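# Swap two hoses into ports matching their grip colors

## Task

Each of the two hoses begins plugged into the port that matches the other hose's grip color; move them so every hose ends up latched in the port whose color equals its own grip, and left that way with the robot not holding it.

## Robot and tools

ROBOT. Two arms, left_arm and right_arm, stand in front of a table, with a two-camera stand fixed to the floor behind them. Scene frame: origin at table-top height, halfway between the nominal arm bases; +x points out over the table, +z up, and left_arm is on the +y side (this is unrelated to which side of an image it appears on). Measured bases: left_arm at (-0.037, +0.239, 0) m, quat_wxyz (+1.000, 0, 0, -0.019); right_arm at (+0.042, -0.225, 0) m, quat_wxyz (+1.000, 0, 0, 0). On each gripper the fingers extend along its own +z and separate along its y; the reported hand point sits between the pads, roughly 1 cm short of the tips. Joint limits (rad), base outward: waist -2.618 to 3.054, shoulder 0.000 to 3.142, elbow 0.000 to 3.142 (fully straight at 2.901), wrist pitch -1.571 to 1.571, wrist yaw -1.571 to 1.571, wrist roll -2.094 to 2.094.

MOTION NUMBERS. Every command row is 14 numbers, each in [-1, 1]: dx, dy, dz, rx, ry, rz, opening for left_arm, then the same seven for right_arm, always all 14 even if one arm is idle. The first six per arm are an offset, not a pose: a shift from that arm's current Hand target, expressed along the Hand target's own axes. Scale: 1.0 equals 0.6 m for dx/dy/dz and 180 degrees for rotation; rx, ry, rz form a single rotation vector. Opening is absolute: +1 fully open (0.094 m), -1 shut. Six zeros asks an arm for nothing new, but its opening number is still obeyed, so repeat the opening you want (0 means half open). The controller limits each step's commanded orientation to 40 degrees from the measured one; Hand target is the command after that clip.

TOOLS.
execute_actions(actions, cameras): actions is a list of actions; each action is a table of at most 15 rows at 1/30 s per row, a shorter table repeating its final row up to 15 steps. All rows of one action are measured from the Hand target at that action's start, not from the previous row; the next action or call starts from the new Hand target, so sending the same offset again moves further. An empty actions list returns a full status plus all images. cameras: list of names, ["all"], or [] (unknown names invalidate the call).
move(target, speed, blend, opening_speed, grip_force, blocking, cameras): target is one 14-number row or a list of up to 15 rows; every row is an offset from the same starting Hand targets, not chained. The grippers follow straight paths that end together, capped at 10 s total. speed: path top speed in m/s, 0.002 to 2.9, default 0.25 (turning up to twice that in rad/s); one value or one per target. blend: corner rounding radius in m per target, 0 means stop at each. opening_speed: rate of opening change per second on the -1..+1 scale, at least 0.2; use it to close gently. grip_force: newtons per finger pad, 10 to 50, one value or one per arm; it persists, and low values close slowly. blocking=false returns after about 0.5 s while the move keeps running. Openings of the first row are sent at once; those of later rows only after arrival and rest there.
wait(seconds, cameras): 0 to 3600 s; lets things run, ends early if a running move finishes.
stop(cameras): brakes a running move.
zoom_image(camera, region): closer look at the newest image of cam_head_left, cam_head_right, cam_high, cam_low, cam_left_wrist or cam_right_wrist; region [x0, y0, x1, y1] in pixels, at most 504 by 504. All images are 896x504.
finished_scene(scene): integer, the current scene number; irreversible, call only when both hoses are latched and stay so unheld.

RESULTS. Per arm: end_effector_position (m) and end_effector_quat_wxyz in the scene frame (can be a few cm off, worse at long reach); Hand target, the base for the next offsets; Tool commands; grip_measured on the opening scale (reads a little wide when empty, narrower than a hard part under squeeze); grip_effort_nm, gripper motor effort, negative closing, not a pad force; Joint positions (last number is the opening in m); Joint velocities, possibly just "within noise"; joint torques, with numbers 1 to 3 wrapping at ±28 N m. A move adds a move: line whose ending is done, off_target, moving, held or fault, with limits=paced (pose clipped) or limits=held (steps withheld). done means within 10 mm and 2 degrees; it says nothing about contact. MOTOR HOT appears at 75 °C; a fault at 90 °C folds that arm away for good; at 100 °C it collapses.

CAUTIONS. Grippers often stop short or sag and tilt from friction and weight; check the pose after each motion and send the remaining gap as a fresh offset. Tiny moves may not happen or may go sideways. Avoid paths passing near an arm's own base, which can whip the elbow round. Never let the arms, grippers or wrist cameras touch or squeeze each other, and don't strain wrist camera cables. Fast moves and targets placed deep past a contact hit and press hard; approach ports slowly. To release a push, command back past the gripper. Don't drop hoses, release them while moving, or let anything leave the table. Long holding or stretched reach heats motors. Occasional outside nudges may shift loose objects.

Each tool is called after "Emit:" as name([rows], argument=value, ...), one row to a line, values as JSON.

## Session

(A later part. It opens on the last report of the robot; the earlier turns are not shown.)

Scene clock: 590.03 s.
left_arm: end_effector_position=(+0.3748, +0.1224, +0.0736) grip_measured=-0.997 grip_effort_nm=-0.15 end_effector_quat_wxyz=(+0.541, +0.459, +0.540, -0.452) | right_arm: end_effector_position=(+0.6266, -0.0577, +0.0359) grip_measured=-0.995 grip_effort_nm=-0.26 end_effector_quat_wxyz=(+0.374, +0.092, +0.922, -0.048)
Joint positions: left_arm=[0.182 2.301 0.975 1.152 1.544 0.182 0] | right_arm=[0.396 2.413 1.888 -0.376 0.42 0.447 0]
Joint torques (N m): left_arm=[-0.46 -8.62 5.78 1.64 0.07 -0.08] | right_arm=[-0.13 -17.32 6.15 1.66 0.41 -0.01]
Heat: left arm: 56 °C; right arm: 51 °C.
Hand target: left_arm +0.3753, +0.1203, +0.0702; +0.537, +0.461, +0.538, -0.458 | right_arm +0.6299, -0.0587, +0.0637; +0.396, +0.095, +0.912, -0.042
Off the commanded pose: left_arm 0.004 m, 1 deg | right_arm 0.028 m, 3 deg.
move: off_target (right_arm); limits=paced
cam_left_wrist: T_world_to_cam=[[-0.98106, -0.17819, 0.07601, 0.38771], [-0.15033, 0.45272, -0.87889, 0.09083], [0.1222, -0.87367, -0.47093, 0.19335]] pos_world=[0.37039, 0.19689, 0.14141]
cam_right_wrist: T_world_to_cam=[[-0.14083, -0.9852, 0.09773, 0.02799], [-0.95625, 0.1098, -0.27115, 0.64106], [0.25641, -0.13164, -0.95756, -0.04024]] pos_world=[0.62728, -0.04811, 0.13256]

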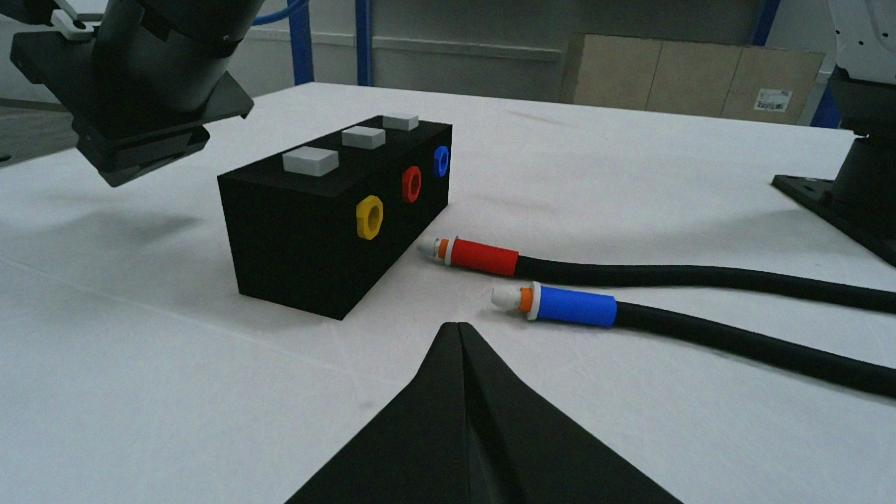

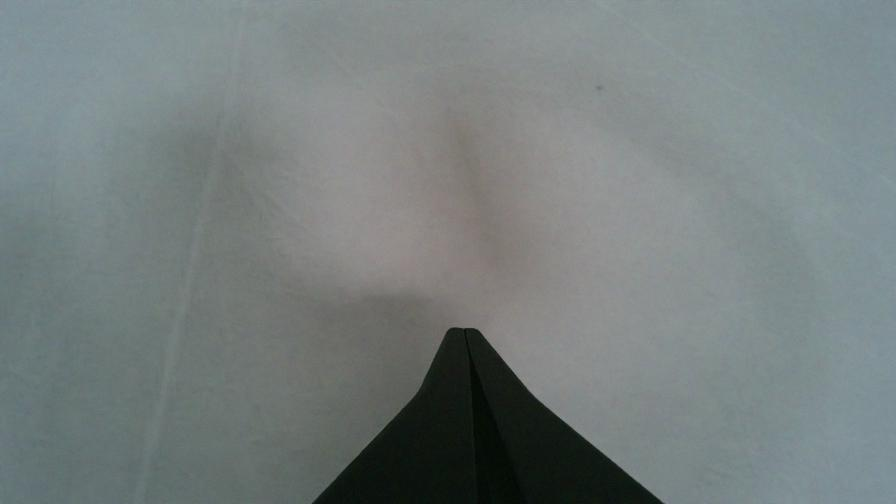

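Emit:
move([
  [0,0,0,0,0,0,-1,-0.1757,-0.0175,-0.2757,0,0,0,-1],
  [0,0,0,0,0,0,-1,0.2587,-0.0722,-0.3663,-0.0243,0.017,-0.0227,-0.36],
], speed=0.2, cameras=["cam_left_wrist","cam_right_wrist","cam_high"])

Scene clock: 605.90 s.
left_arm: end_effector_position=(+0.3748, +0.1224, +0.0736) grip_measured=-0.997 grip_effort_nm=-0.15 end_effector_quat_wxyz=(+0.541, +0.459, +0.540, -0.452) | right_arm: end_effector_position=(+0.3607, -0.0447, +0.0921) grip_measured=-0.362 grip_effort_nm=0.12 end_effector_quat_wxyz=(+0.360, +0.041, +0.932, -0.025)
Joint positions: left_arm=[0.182 2.301 0.975 1.152 1.544 0.182 0] | right_arm=[0.763 1.525 0.91 -0.43 0.543 0.702 0.03]
Joint torques (N m): left_arm=[-0.46 -8.76 5.68 1.63 0.08 -0.07] | right_arm=[0.46 -8.27 5.61 1.4 0.6 0.15]
Heat: left arm: 56 °C; right arm: 58 °C.
Hand target: left_arm +0.3753, +0.1203, +0.0702; +0.537, +0.461, +0.538, -0.458 | right_arm +0.3602, -0.0457, +0.1005; +0.373, +0.049, +0.926, -0.019
Off the commanded pose: left_arm 0.004 m, 1 deg | right_arm 0.008 m, 2 deg.
move: done
cam_left_wrist: T_world_to_cam=[[-0.98106, -0.17819, 0.07601, 0.38771], [-0.15033, 0.45272, -0.87889, 0.09083], [0.1222, -0.87367, -0.47093, 0.19335]] pos_world=[0.37039, 0.19689, 0.14141]
cam_right_wrist: T_world_to_cam=[[-0.02625, -0.99538, 0.09238, -0.04348], [-0.97149, 0.00362, -0.23705, 0.39826], [0.23561, -0.09597, -0.9671, 0.09353]] pos_world=[0.36372, -0.03574, 0.18887]
Images, in order (width x height): cam_high 896x504, cam_left_wrist 896x504, cam_right_wrist 896x504.

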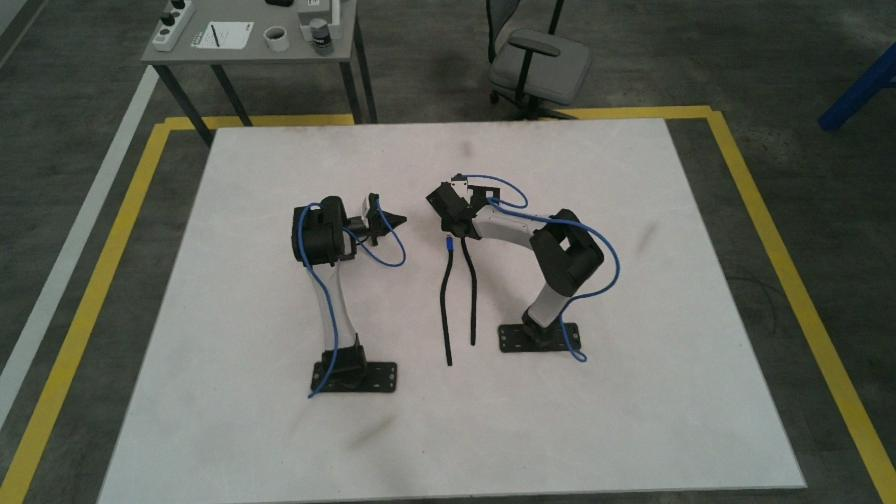

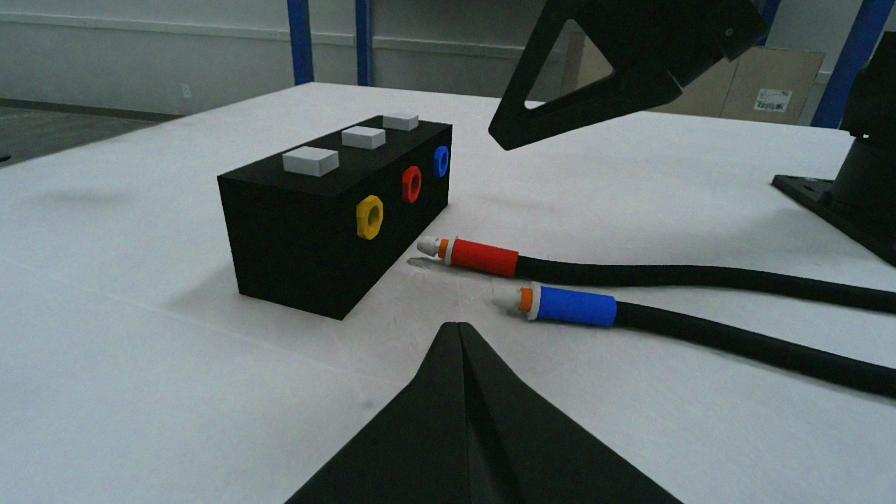

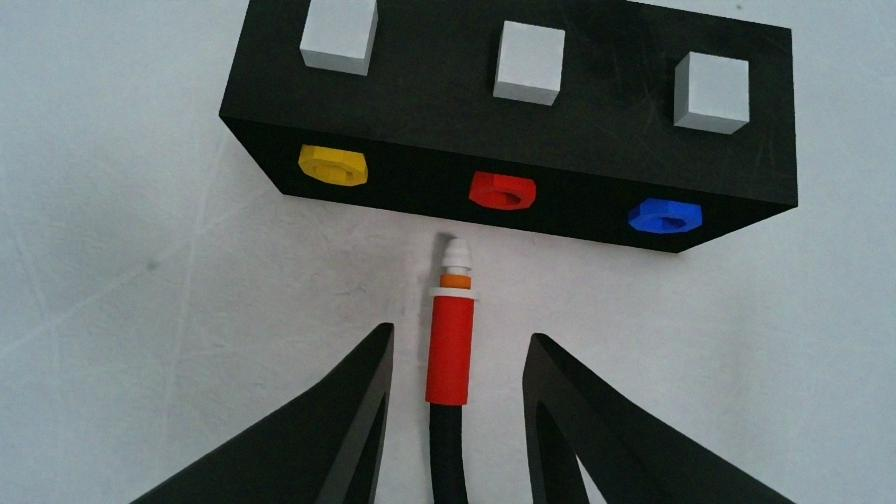

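Emit:
move([
  [0,0,0,0,0,0,-1,0.105,-0.0058,0.12,0,-0.025,0,-0.36],
  [0,0,0,0,0,0,-1,0.105,-0.0058,0.12,0,-0.025,0,-1],
  [0,0,0,0,0,0,-1,0.0995,-0.0098,0.056,0,-0.025,0,-1],
  [0,0,0,0,0,0,-1,0.0582,-0.009,0.0423,0.031,-0.025,0.032,-1],
], speed=0.12, opening_speed=1.2, cameras=["cam_left_wrist","cam_right_wrist"])

Emit:
zoom_image(camera="cam_left_wrist", region=[340, 100, 540, 270])

Scene clock: 616.53 s.
left_arm: end_effector_position=(+0.3748, +0.1224, +0.0736) grip_measured=-0.997 grip_effort_nm=-0.15 end_effector_quat_wxyz=(+0.541, +0.459, +0.540, -0.452) | right_arm: end_effector_position=(+0.3473, -0.0543, +0.0497) grip_measured=-0.686 grip_effort_nm=-1.02 end_effector_quat_wxyz=(+0.397, +0.106, +0.911, -0.050)
Joint positions: left_arm=[0.182 2.301 0.975 1.152 1.544 0.182 0] | right_arm=[0.837 1.606 0.762 -0.254 0.701 0.892 0.015]
Joint torques (N m): left_arm=[-0.38 -8.73 5.72 1.67 0.06 -0.09] | right_arm=[0.38 -6.01 7.82 1.1 0.72 0.11]
Heat: left arm: 56 °C; right arm: 52 °C.
Hand target: left_arm +0.3753, +0.1203, +0.0702; +0.537, +0.461, +0.538, -0.458 | right_arm +0.3521, -0.0503, +0.0580; +0.407, +0.112, +0.905, -0.047
Off the commanded pose: left_arm 0.004 m, 1 deg | right_arm 0.010 m, 2 deg.
move: done
cam_left_wrist: T_world_to_cam=[[-0.98106, -0.17819, 0.07601, 0.38771], [-0.15033, 0.45272, -0.87889, 0.09083], [0.1222, -0.87367, -0.47093, 0.19335]] pos_world=[0.37039, 0.19689, 0.14141]
cam_right_wrist: T_world_to_cam=[[-0.17039, -0.98148, 0.08759, 0.00163], [-0.9381, 0.13437, -0.31923, 0.37484], [0.30155, -0.13656, -0.94362, 0.02842]] pos_world=[0.34335, -0.04489, 0.14633]

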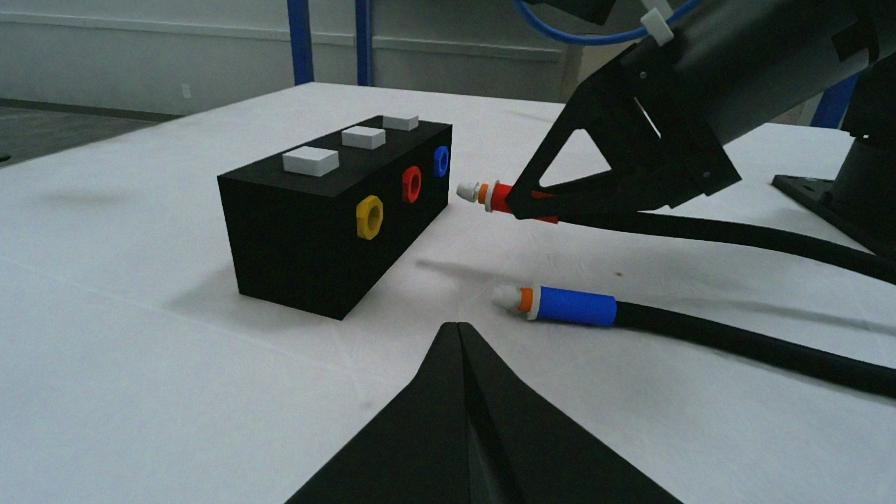

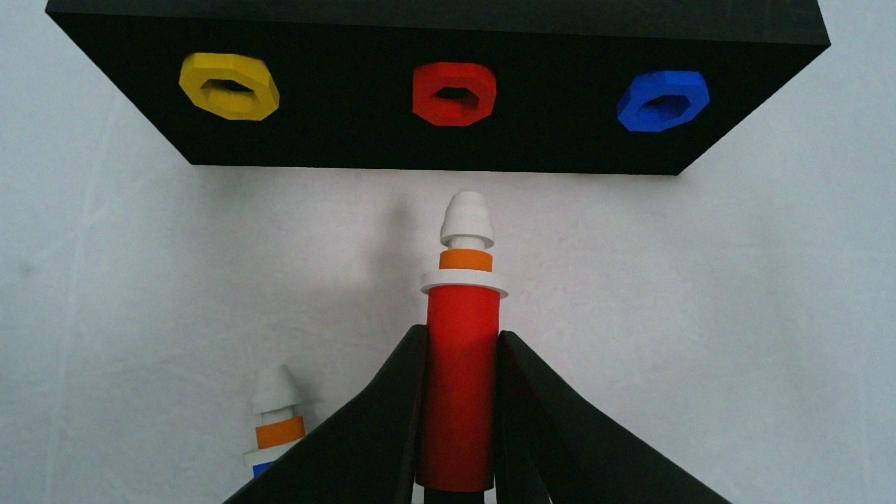

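Scaled by 2.520 from the camera's image (finer frame: 1280x720).

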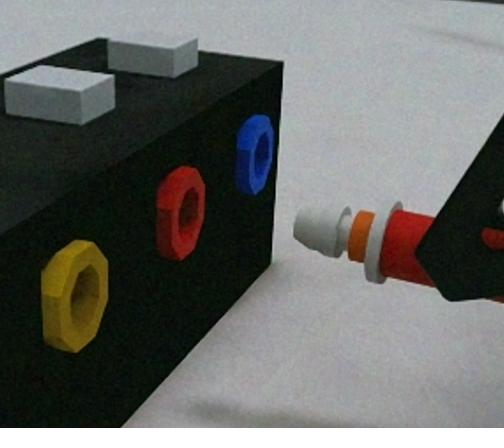

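Emit:
move(target=[0,0,0,0,0,0,-1,-0.0115,0.0075,0.0205,0,0.017,0,-1], speed=0.08, cameras=["cam_left_wrist","cam_right_wrist"])

Emit:
zoom_image(camera="cam_left_wrist", region=[340, 100, 540, 270])

Scene clock: 625.23 s.
left_arm: end_effector_position=(+0.3748, +0.1224, +0.0736) grip_measured=-0.997 grip_effort_nm=-0.16 end_effector_quat_wxyz=(+0.541, +0.459, +0.540, -0.452) | right_arm: end_effector_position=(+0.3623, -0.0521, +0.0556) grip_measured=-0.686 grip_effort_nm=-1.02 end_effector_quat_wxyz=(+0.386, +0.116, +0.914, -0.041)
Joint positions: left_arm=[0.182 2.301 0.975 1.152 1.544 0.182 0] | right_arm=[0.792 1.628 0.825 -0.28 0.658 0.876 0.015]
Joint torques (N m): left_arm=[-0.47 -8.73 5.65 1.65 0.09 -0.08] | right_arm=[-0.46 -4.85 8.03 1.13 0.43 0]
Heat: left arm: 57 °C; right arm: 48 °C.
Hand target: left_arm +0.3753, +0.1203, +0.0702; +0.537, +0.461, +0.538, -0.458 | right_arm +0.3666, -0.0492, +0.0550; +0.382, +0.114, +0.916, -0.044
Off the commanded pose: left_arm 0.004 m, 1 deg | right_arm 0.005 m, 1 deg.
move: done
cam_left_wrist: T_world_to_cam=[[-0.98106, -0.17819, 0.07601, 0.38771], [-0.15033, 0.45272, -0.87889, 0.09083], [0.1222, -0.87367, -0.47093, 0.19335]] pos_world=[0.37039, 0.19689, 0.14141]
cam_right_wrist: T_world_to_cam=[[-0.18221, -0.98108, 0.06544, 0.01139], [-0.94211, 0.15514, -0.29724, 0.39178], [0.28147, -0.11581, -0.95256, 0.03864]] pos_world=[0.3603, -0.04513, 0.15252]

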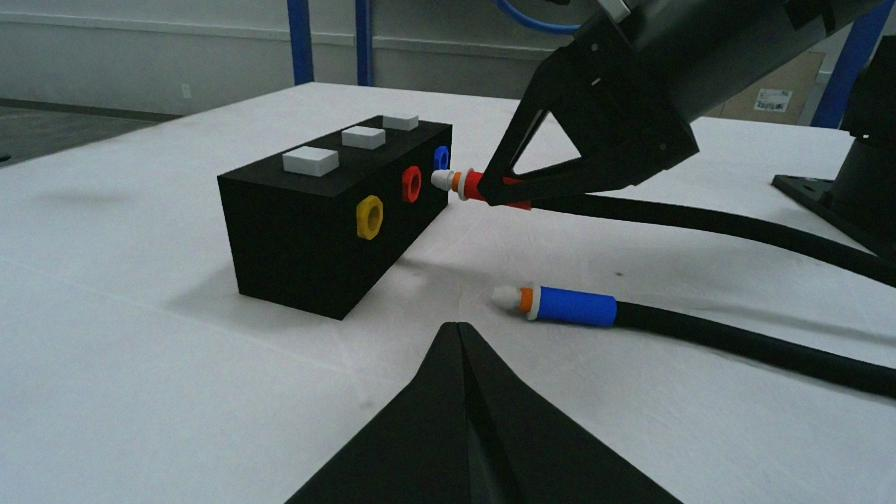

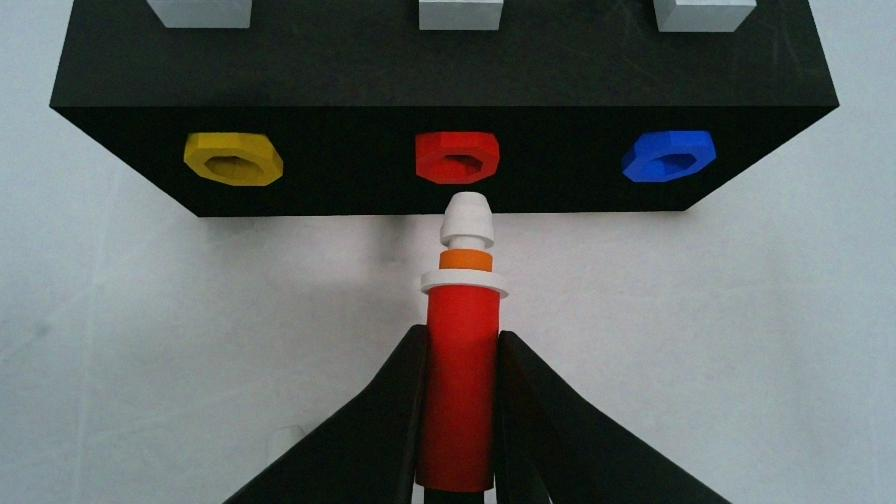

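Scaled by 2.520 from the camera's image (finer frame: 1280x720).

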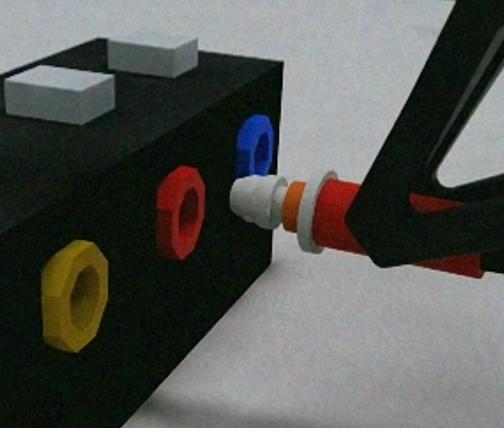

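Emit:
move(target=[0,0,0,0,0,0,-1,0.0117,0.0017,0.0107,-0.0083,0.017,-0.0073,-1], speed=0.08, cameras=["cam_left_wrist","cam_right_wrist"])

Emit:
zoom_image(camera="cam_left_wrist", region=[340, 100, 540, 270])

Scene clock: 631.27 s.
left_arm: end_effector_position=(+0.3748, +0.1224, +0.0736) grip_measured=-0.997 grip_effort_nm=-0.16 end_effector_quat_wxyz=(+0.541, +0.459, +0.540, -0.452) | right_arm: end_effector_position=(+0.3615, -0.0510, +0.0462) grip_measured=-0.686 grip_effort_nm=-1.02 end_effector_quat_wxyz=(+0.361, +0.101, +0.927, -0.033)
Joint positions: left_arm=[0.182 2.301 0.975 1.152 1.544 0.182 0] | right_arm=[0.768 1.638 0.825 -0.28 0.59 0.837 0.015]
Joint torques (N m): left_arm=[-0.5 -8.72 5.6 1.64 0.09 -0.06] | right_arm=[-0.49 -4.93 7.71 1.22 0.41 -0.06]
Heat: left arm: 57 °C; right arm: 45 °C.
Hand target: left_arm +0.3753, +0.1203, +0.0702; +0.537, +0.461, +0.538, -0.458 | right_arm +0.3665, -0.0480, +0.0455; +0.359, +0.099, +0.928, -0.034
Off the commanded pose: left_arm 0.004 m, 1 deg | right_arm 0.006 m, 0 deg.
move: done
cam_left_wrist: T_world_to_cam=[[-0.98106, -0.17819, 0.07601, 0.38771], [-0.15033, 0.45272, -0.87889, 0.09083], [0.1222, -0.87367, -0.47093, 0.19335]] pos_world=[0.37039, 0.19689, 0.14141]
cam_right_wrist: T_world_to_cam=[[-0.14388, -0.9875, 0.06427, -0.0013], [-0.96204, 0.12436, -0.24291, 0.39117], [0.23189, -0.09678, -0.96792, 0.04963]] pos_world=[0.36462, -0.04513, 0.14314]

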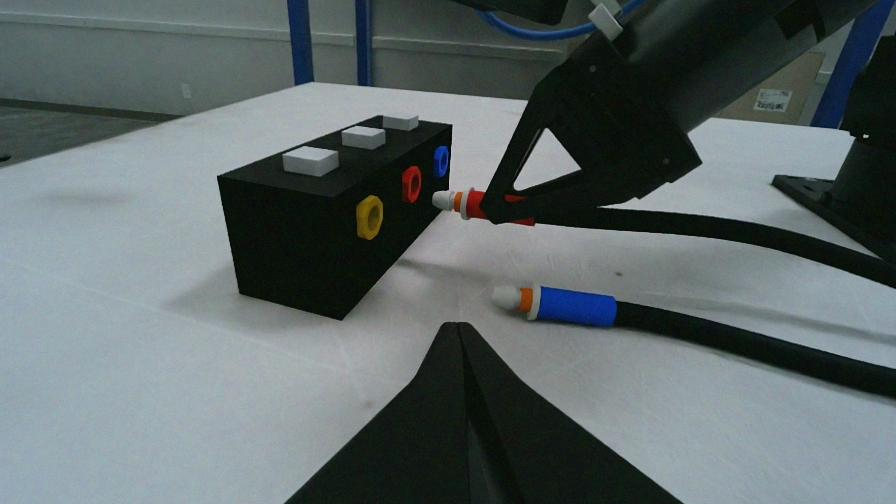

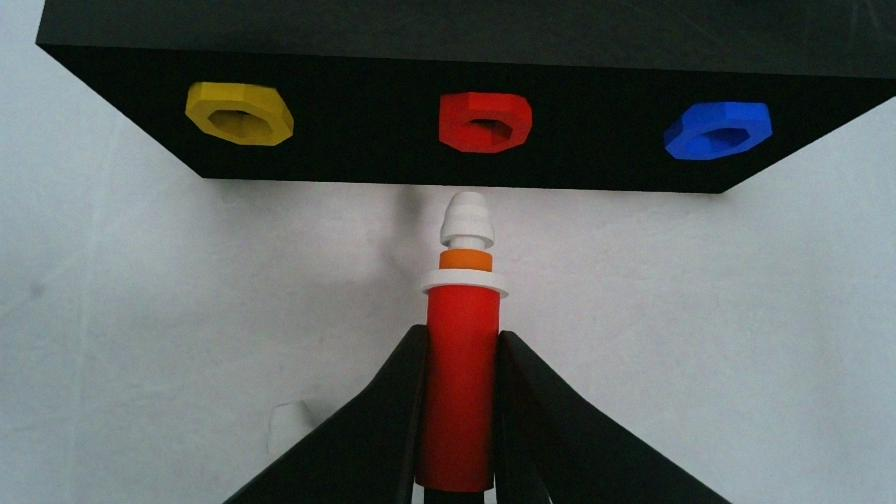

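Scaled by 2.520 from the camera's image (finer frame: 1280x720).

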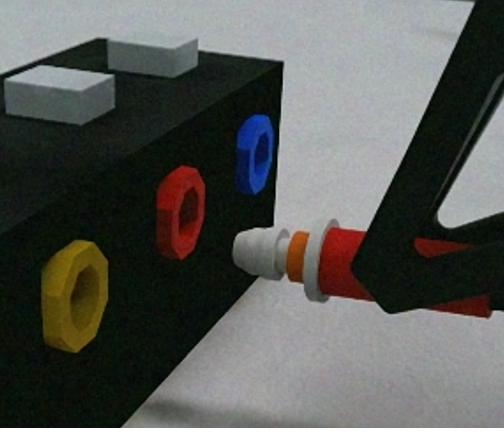

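Emit:
move(target=[0,0,0,0,0,0,-1,-0.0225,-0.0045,0.0057,0,0,0,-1], speed=0.08, cameras=["cam_left_wrist","cam_right_wrist"])

Emit:
zoom_image(camera="cam_left_wrist", region=[340, 100, 540, 270])

Scene clock: 635.67 s.
left_arm: end_effector_position=(+0.3748, +0.1224, +0.0736) grip_measured=-0.997 grip_effort_nm=-0.15 end_effector_quat_wxyz=(+0.541, +0.459, +0.540, -0.452) | right_arm: end_effector_position=(+0.3729, -0.0564, +0.0523) grip_measured=-0.686 grip_effort_nm=-1.02 end_effector_quat_wxyz=(+0.361, +0.102, +0.927, -0.033)
Joint positions: left_arm=[0.182 2.301 0.975 1.152 1.544 0.182 0] | right_arm=[0.727 1.638 0.849 -0.28 0.571 0.795 0.015]
Joint torques (N m): left_arm=[-0.43 -8.69 5.76 1.64 0.08 -0.09] | right_arm=[-0.4 -5.11 7.91 1.22 0.35 -0.01]
Heat: left arm: 57 °C; right arm: 45 °C.
Hand target: left_arm +0.3753, +0.1203, +0.0702; +0.537, +0.461, +0.538, -0.458 | right_arm +0.3779, -0.0533, +0.0521; +0.359, +0.099, +0.928, -0.034
Off the commanded pose: left_arm 0.004 m, 1 deg | right_arm 0.006 m, 0 deg.
move: done
cam_left_wrist: T_world_to_cam=[[-0.98106, -0.17819, 0.07601, 0.38771], [-0.15033, 0.45272, -0.87889, 0.09083], [0.1222, -0.87367, -0.47093, 0.19335]] pos_world=[0.37039, 0.19689, 0.14141]
cam_right_wrist: T_world_to_cam=[[-0.14493, -0.98739, 0.06376, -0.0049], [-0.96179, 0.12546, -0.24334, 0.40429], [0.23227, -0.09659, -0.96784, 0.05212]] pos_world=[0.37602, -0.05053, 0.14914]

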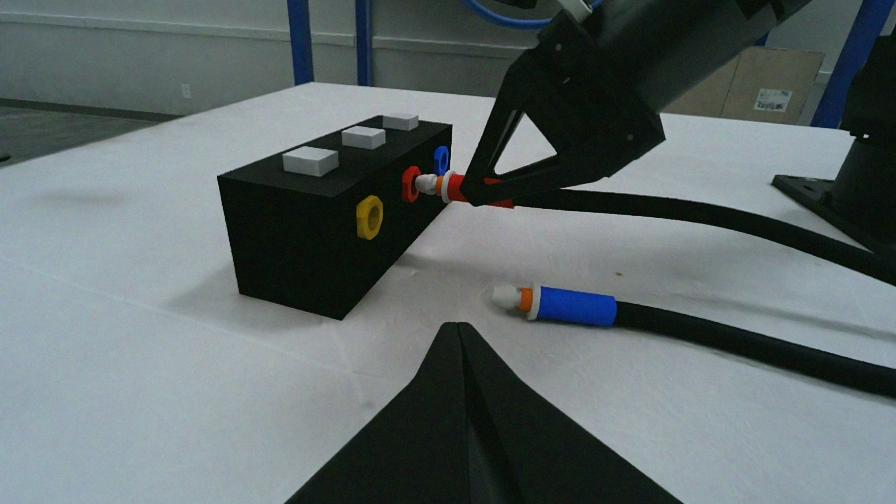

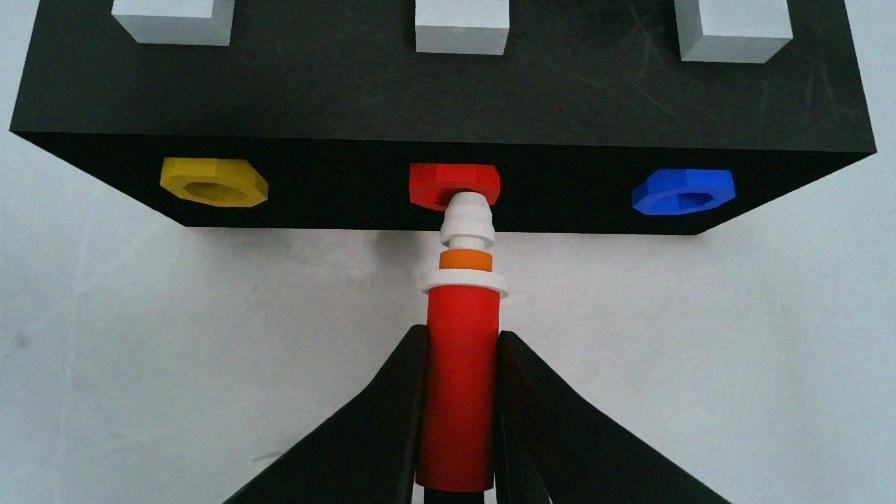

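Scaled by 2.520 from the camera's image (finer frame: 1280x720).

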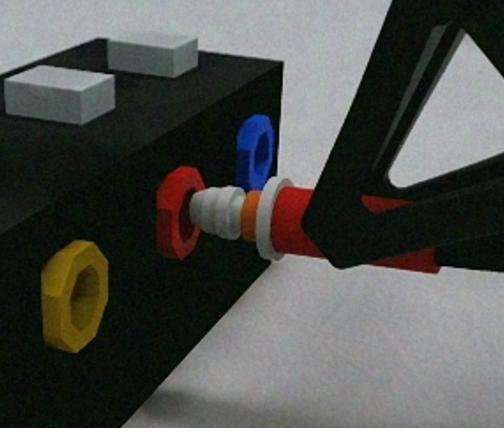

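Emit:
move(target=[0,0,0,0,0,0,-1,-0.0162,0.005,0.0168,0,0,0,-1], speed=0.06, cameras=["cam_left_wrist","cam_right_wrist"])

Emit:
zoom_image(camera="cam_left_wrist", region=[340, 100, 540, 270])

Scene clock: 638.57 s.
left_arm: end_effector_position=(+0.3748, +0.1224, +0.0736) grip_measured=-0.997 grip_effort_nm=-0.16 end_effector_quat_wxyz=(+0.541, +0.459, +0.540, -0.452) | right_arm: end_effector_position=(+0.3834, -0.0573, +0.0515) grip_measured=-0.686 grip_effort_nm=-1.02 end_effector_quat_wxyz=(+0.358, +0.099, +0.928, -0.037)
Joint positions: left_arm=[0.182 2.301 0.975 1.152 1.544 0.182 0] | right_arm=[0.702 1.668 0.882 -0.278 0.559 0.766 0.015]
Joint torques (N m): left_arm=[-0.42 -8.7 5.63 1.65 0.09 -0.08] | right_arm=[-0.84 -4.9 8.23 1.43 0.35 -0.01]
Heat: left arm: 57 °C; right arm: 45 °C.
Hand target: left_arm +0.3753, +0.1203, +0.0702; +0.537, +0.461, +0.538, -0.458 | right_arm +0.3921, -0.0533, +0.0511; +0.359, +0.099, +0.928, -0.034
Off the commanded pose: left_arm 0.004 m, 1 deg | right_arm 0.010 m, 0 deg.
move: done
cam_left_wrist: T_world_to_cam=[[-0.98106, -0.17819, 0.07601, 0.38771], [-0.15033, 0.45272, -0.87889, 0.09083], [0.1222, -0.87367, -0.47093, 0.19335]] pos_world=[0.37039, 0.19689, 0.14141]
cam_right_wrist: T_world_to_cam=[[-0.1427, -0.98706, 0.07311, -0.00558], [-0.96389, 0.12181, -0.23679, 0.41453], [0.22482, -0.10426, -0.96881, 0.05139]] pos_world=[0.38721, -0.05064, 0.14835]

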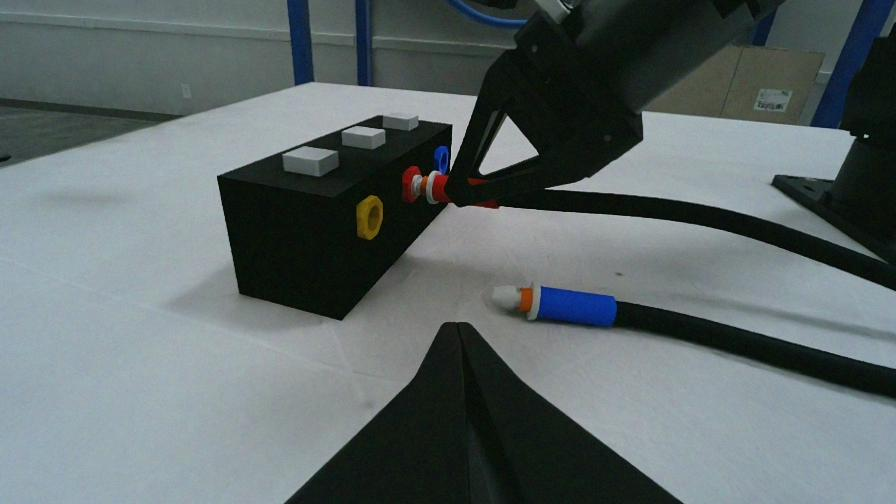

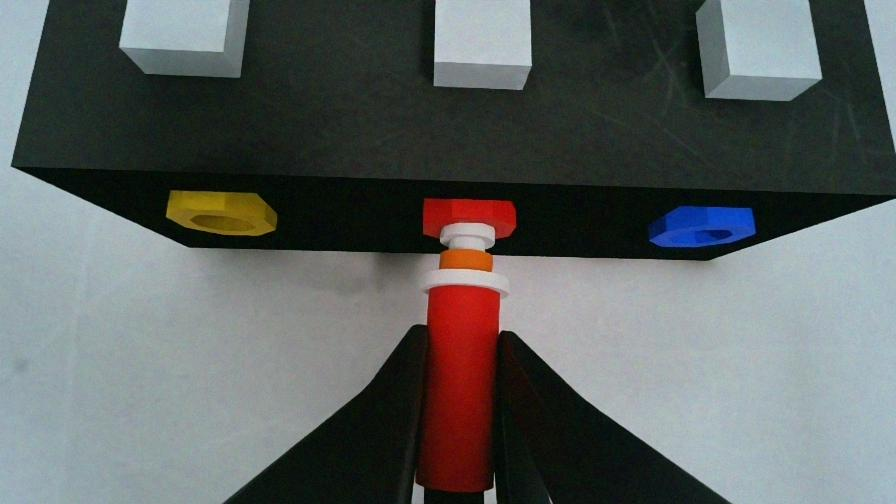

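Scaled by 2.520 from the camera's image (finer frame: 1280x720).

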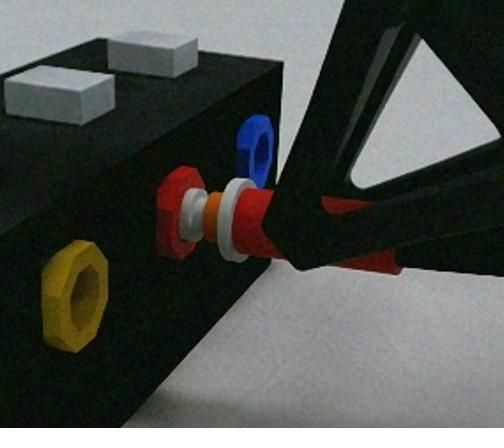

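Emit:
move(target=[0,0,0,0,0,0,-1,-0.0357,0.002,0.0233,0,0,0,-1], speed=0.08, cameras=["cam_left_wrist","cam_right_wrist"])

Emit:
zoom_image(camera="cam_left_wrist", region=[340, 100, 540, 270])

Scene clock: 642.03 s.
left_arm: end_effector_position=(+0.3748, +0.1224, +0.0736) grip_measured=-0.997 grip_effort_nm=-0.16 end_effector_quat_wxyz=(+0.541, +0.459, +0.540, -0.452) | right_arm: end_effector_position=(+0.3871, -0.0590, +0.0468) grip_measured=-0.686 grip_effort_nm=-1.02 end_effector_quat_wxyz=(+0.323, +0.078, +0.942, -0.042)
Joint positions: left_arm=[0.182 2.301 0.975 1.152 1.544 0.182 0] | right_arm=[0.665 1.696 0.937 -0.348 0.492 0.711 0.015]
Joint torques (N m): left_arm=[-0.53 -8.75 5.65 1.67 0.08 -0.1] | right_arm=[-2.44 -4.46 9.11 2.14 0.76 -0.05]
Heat: left arm: 57 °C; right arm: 45 °C.
Hand target: left_arm +0.3753, +0.1203, +0.0702; +0.537, +0.461, +0.538, -0.458 | right_arm +0.4171, -0.0574, +0.0552; +0.359, +0.099, +0.927, -0.034
Off the commanded pose: left_arm 0.004 m, 1 deg | right_arm 0.031 m, 5 deg.
move: off_target (right_arm)
cam_left_wrist: T_world_to_cam=[[-0.98106, -0.17819, 0.07601, 0.38771], [-0.15033, 0.45272, -0.87889, 0.09083], [0.1222, -0.87367, -0.47093, 0.19335]] pos_world=[0.37039, 0.19689, 0.14141]
cam_right_wrist: T_world_to_cam=[[-0.09971, -0.99017, 0.09806, -0.02431], [-0.98323, 0.08292, -0.16245, 0.41892], [0.15272, -0.11261, -0.98183, 0.07382]] pos_world=[0.3982, -0.0505, 0.14292]

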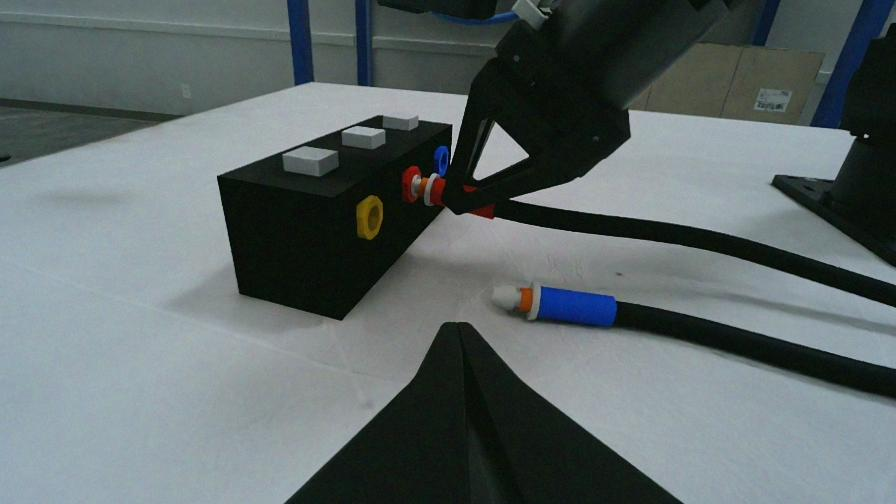

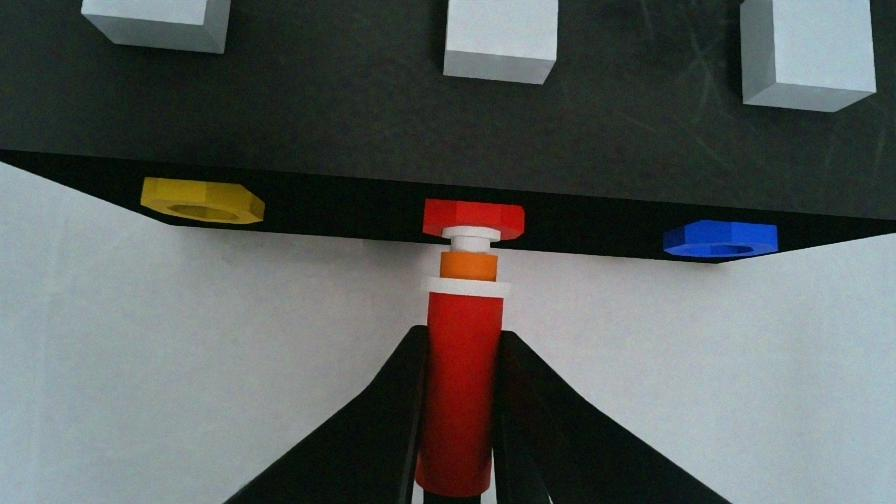

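Scaled by 2.520 from the camera's image (finer frame: 1280x720).

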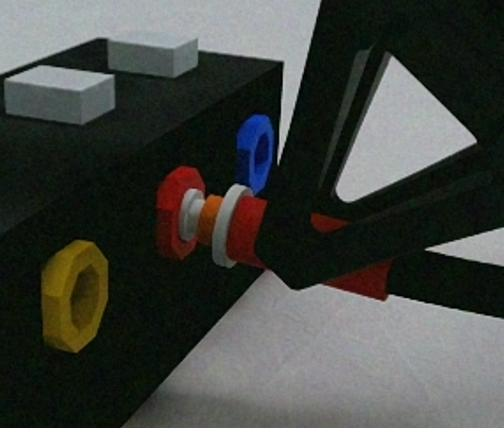

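Emit:
move(target=[0,0,0,0,0,0,-1,-0.0443,0.007,0,0,0,0,-1], speed=0.08, cameras=["cam_left_wrist","cam_right_wrist"])

Emit:
zoom_image(camera="cam_left_wrist", region=[340, 100, 540, 270])

Scene clock: 644.60 s.
left_arm: end_effector_position=(+0.3748, +0.1224, +0.0736) grip_measured=-0.997 grip_effort_nm=-0.16 end_effector_quat_wxyz=(+0.541, +0.459, +0.540, -0.452) | right_arm: end_effector_position=(+0.3886, -0.0596, +0.0506) grip_measured=-0.686 grip_effort_nm=-1.02 end_effector_quat_wxyz=(+0.283, +0.067, +0.956, -0.043)
Joint positions: left_arm=[0.182 2.301 0.975 1.152 1.544 0.182 0] | right_arm=[0.634 1.716 1.021 -0.468 0.427 0.684 0.015]
Joint torques (N m): left_arm=[-0.46 -8.68 5.65 1.65 0.06 -0.09] | right_arm=[-2.66 -5.65 10.28 2.47 1.27 -0.04]
Heat: left arm: 57 °C; right arm: 45 °C.
Hand target: left_arm +0.3753, +0.1203, +0.0702; +0.537, +0.461, +0.538, -0.458 | right_arm +0.4373, -0.0576, +0.0731; +0.359, +0.099, +0.928, -0.034
Off the commanded pose: left_arm 0.004 m, 1 deg | right_arm 0.054 m, 10 deg.
move: off_target (right_arm)
cam_left_wrist: T_world_to_cam=[[-0.98106, -0.17819, 0.07601, 0.38771], [-0.15033, 0.45272, -0.87889, 0.09083], [0.1222, -0.87367, -0.47093, 0.19335]] pos_world=[0.37039, 0.19689, 0.14141]
cam_right_wrist: T_world_to_cam=[[-0.0725, -0.99151, 0.10795, -0.03625], [-0.99472, 0.06401, -0.08016, 0.4203], [0.07257, -0.11319, -0.99092, 0.10887]] pos_world=[0.40756, -0.05052, 0.14548]

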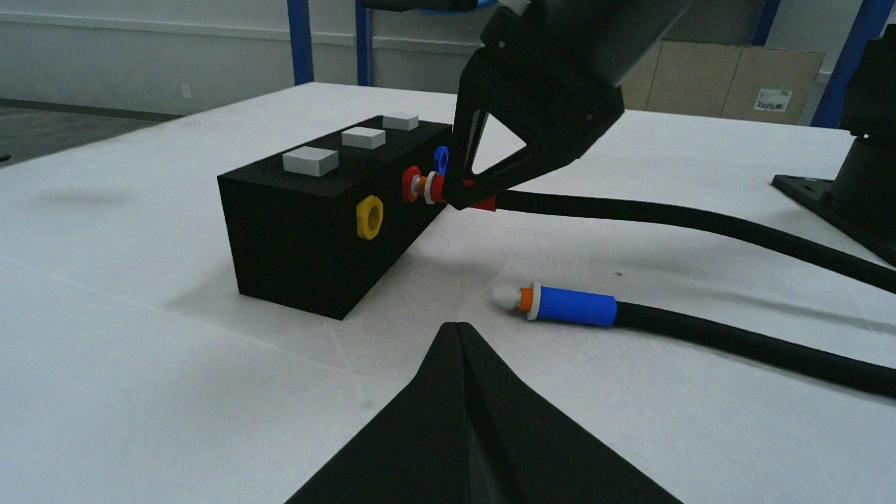

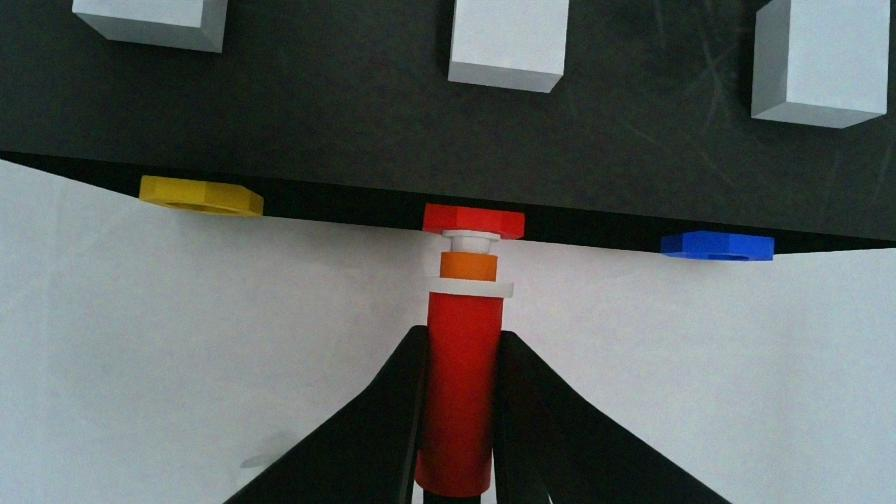

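Scaled by 2.520 from the camera's image (finer frame: 1280x720).

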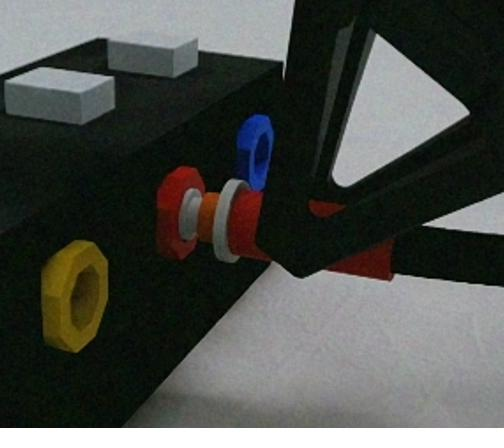

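Emit:
move(target=[0,0,0,0,0,0,-1,-0.0448,0.0138,0.0227,0,-0.02,0,-1], speed=0.08, cameras=["cam_left_wrist","cam_right_wrist"])

Emit:
zoom_image(camera="cam_left_wrist", region=[340, 100, 540, 270])

Scene clock: 649.43 s.
left_arm: end_effector_position=(+0.3748, +0.1224, +0.0736) grip_measured=-0.997 grip_effort_nm=-0.16 end_effector_quat_wxyz=(+0.541, +0.459, +0.540, -0.452) | right_arm: end_effector_position=(+0.3906, -0.0601, +0.0520) grip_measured=-0.686 grip_effort_nm=-1.02 end_effector_quat_wxyz=(+0.268, +0.050, +0.961, -0.055)
Joint positions: left_arm=[0.182 2.301 0.975 1.152 1.544 0.182 0] | right_arm=[0.626 1.739 1.07 -0.527 0.418 0.65 0.015]
Joint torques (N m): left_arm=[-0.51 -8.68 5.68 1.66 0.07 -0.08] | right_arm=[-3.85 -5.37 11.21 3.32 1.69 -0.04]
Heat: left arm: 57 °C; right arm: 46 °C.
Hand target: left_arm +0.3753, +0.1203, +0.0702; +0.537, +0.461, +0.538, -0.458 | right_arm +0.4673, -0.0556, +0.0811; +0.388, +0.098, +0.916, -0.037
Off the commanded pose: left_arm 0.004 m, 1 deg | right_arm 0.082 m, 16 deg.
move: off_target (right_arm)
cam_left_wrist: T_world_to_cam=[[-0.98106, -0.17819, 0.07601, 0.38771], [-0.15033, 0.45272, -0.87889, 0.09083], [0.1222, -0.87367, -0.47093, 0.19335]] pos_world=[0.37039, 0.19689, 0.14141]
cam_right_wrist: T_world_to_cam=[[-0.0446, -0.98917, 0.13985, -0.04917], [-0.9982, 0.0385, -0.04605, 0.42043], [0.04017, -0.14165, -0.9891, 0.12093]] pos_world=[0.41262, -0.04769, 0.14585]

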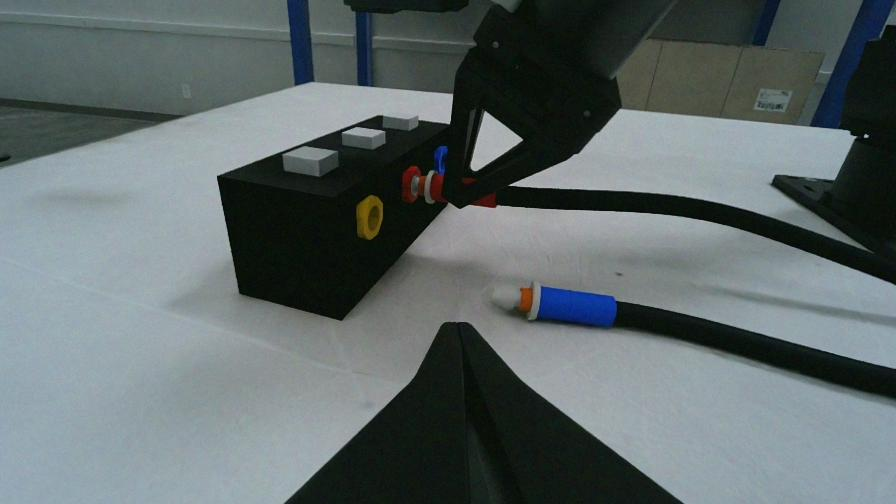

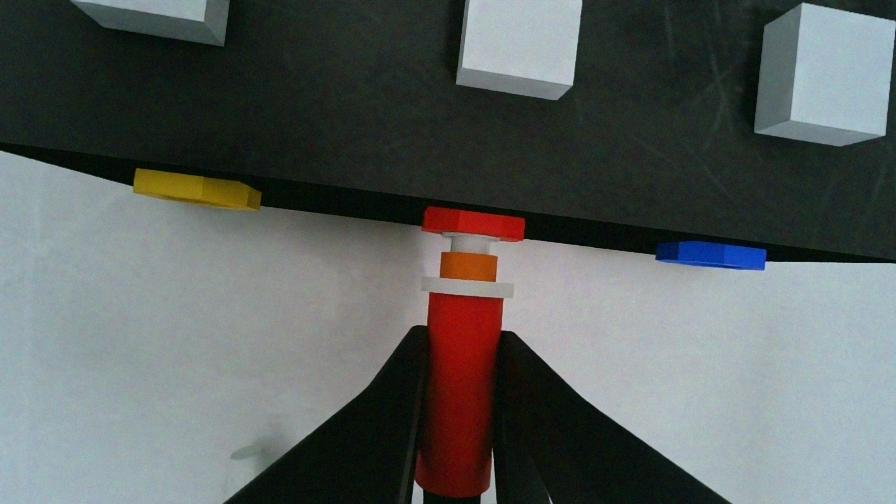

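Scaled by 2.520 from the camera's image (finer frame: 1280x720).

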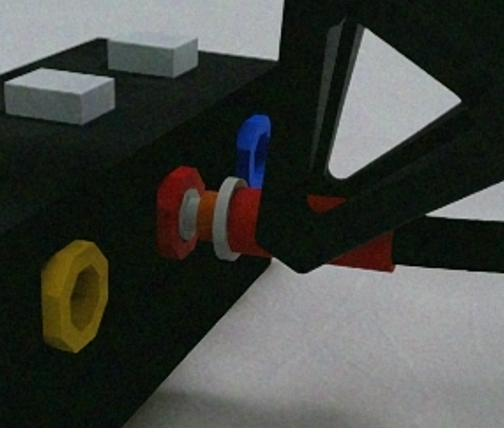

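Emit:
move(target=[0,0,0,0,0,0,-1,-0.0338,0.0302,0.0292,0.02,0,0.02,-1], speed=0.08, cameras=["cam_left_wrist","cam_right_wrist"])

Emit:
zoom_image(camera="cam_left_wrist", region=[340, 100, 540, 270])

Scene clock: 653.60 s.
left_arm: end_effector_position=(+0.3748, +0.1224, +0.0736) grip_measured=-0.997 grip_effort_nm=-0.16 end_effector_quat_wxyz=(+0.541, +0.459, +0.540, -0.452) | right_arm: end_effector_position=(+0.3974, -0.0579, +0.0533) grip_measured=-0.686 grip_effort_nm=-1.02 end_effector_quat_wxyz=(+0.221, +0.081, +0.967, -0.092)
Joint positions: left_arm=[0.182 2.301 0.975 1.152 1.544 0.182 0] | right_arm=[0.624 1.86 1.267 -0.744 0.428 0.741 0.015]
Joint torques (N m): left_arm=[-0.46 -8.64 5.81 1.64 0.07 -0.09] | right_arm=[-3.17 -6.67 11.99 3.66 2.15 0.17]
Heat: left arm: 57 °C; right arm: 46 °C.
Hand target: left_arm +0.3753, +0.1203, +0.0702; +0.537, +0.461, +0.538, -0.458 | right_arm +0.4972, -0.0435, +0.0836; +0.385, +0.139, +0.911, -0.053
Off the commanded pose: left_arm 0.004 m, 1 deg | right_arm 0.105 m, 21 deg.
move: off_target (right_arm)
cam_left_wrist: T_world_to_cam=[[-0.98106, -0.17819, 0.07601, 0.38771], [-0.15033, 0.45272, -0.87889, 0.09083], [0.1222, -0.87367, -0.47093, 0.19335]] pos_world=[0.37039, 0.19689, 0.14141]
cam_right_wrist: T_world_to_cam=[[-0.11095, -0.97461, 0.19448, -0.02268], [-0.99165, 0.12151, 0.04322, 0.42464], [-0.06576, -0.18806, -0.97995, 0.16117]] pos_world=[0.42917, -0.04339, 0.14399]

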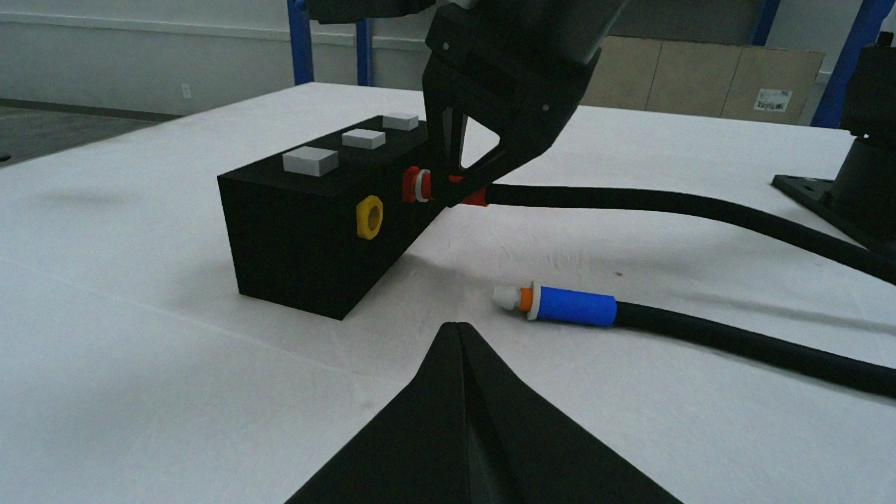

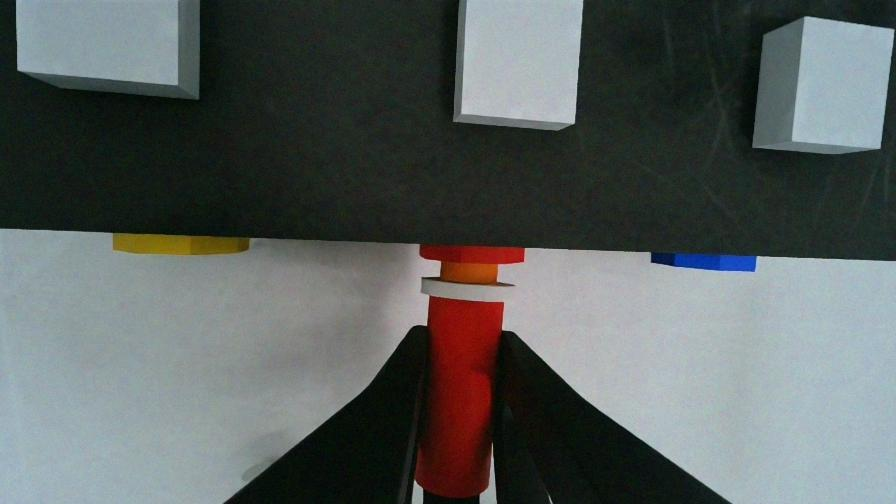

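Scaled by 2.520 from the camera's image (finer frame: 1280x720).

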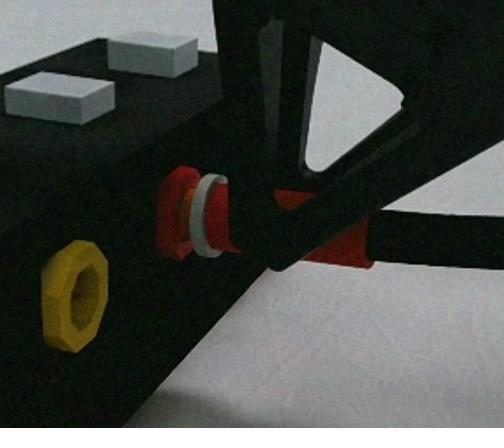

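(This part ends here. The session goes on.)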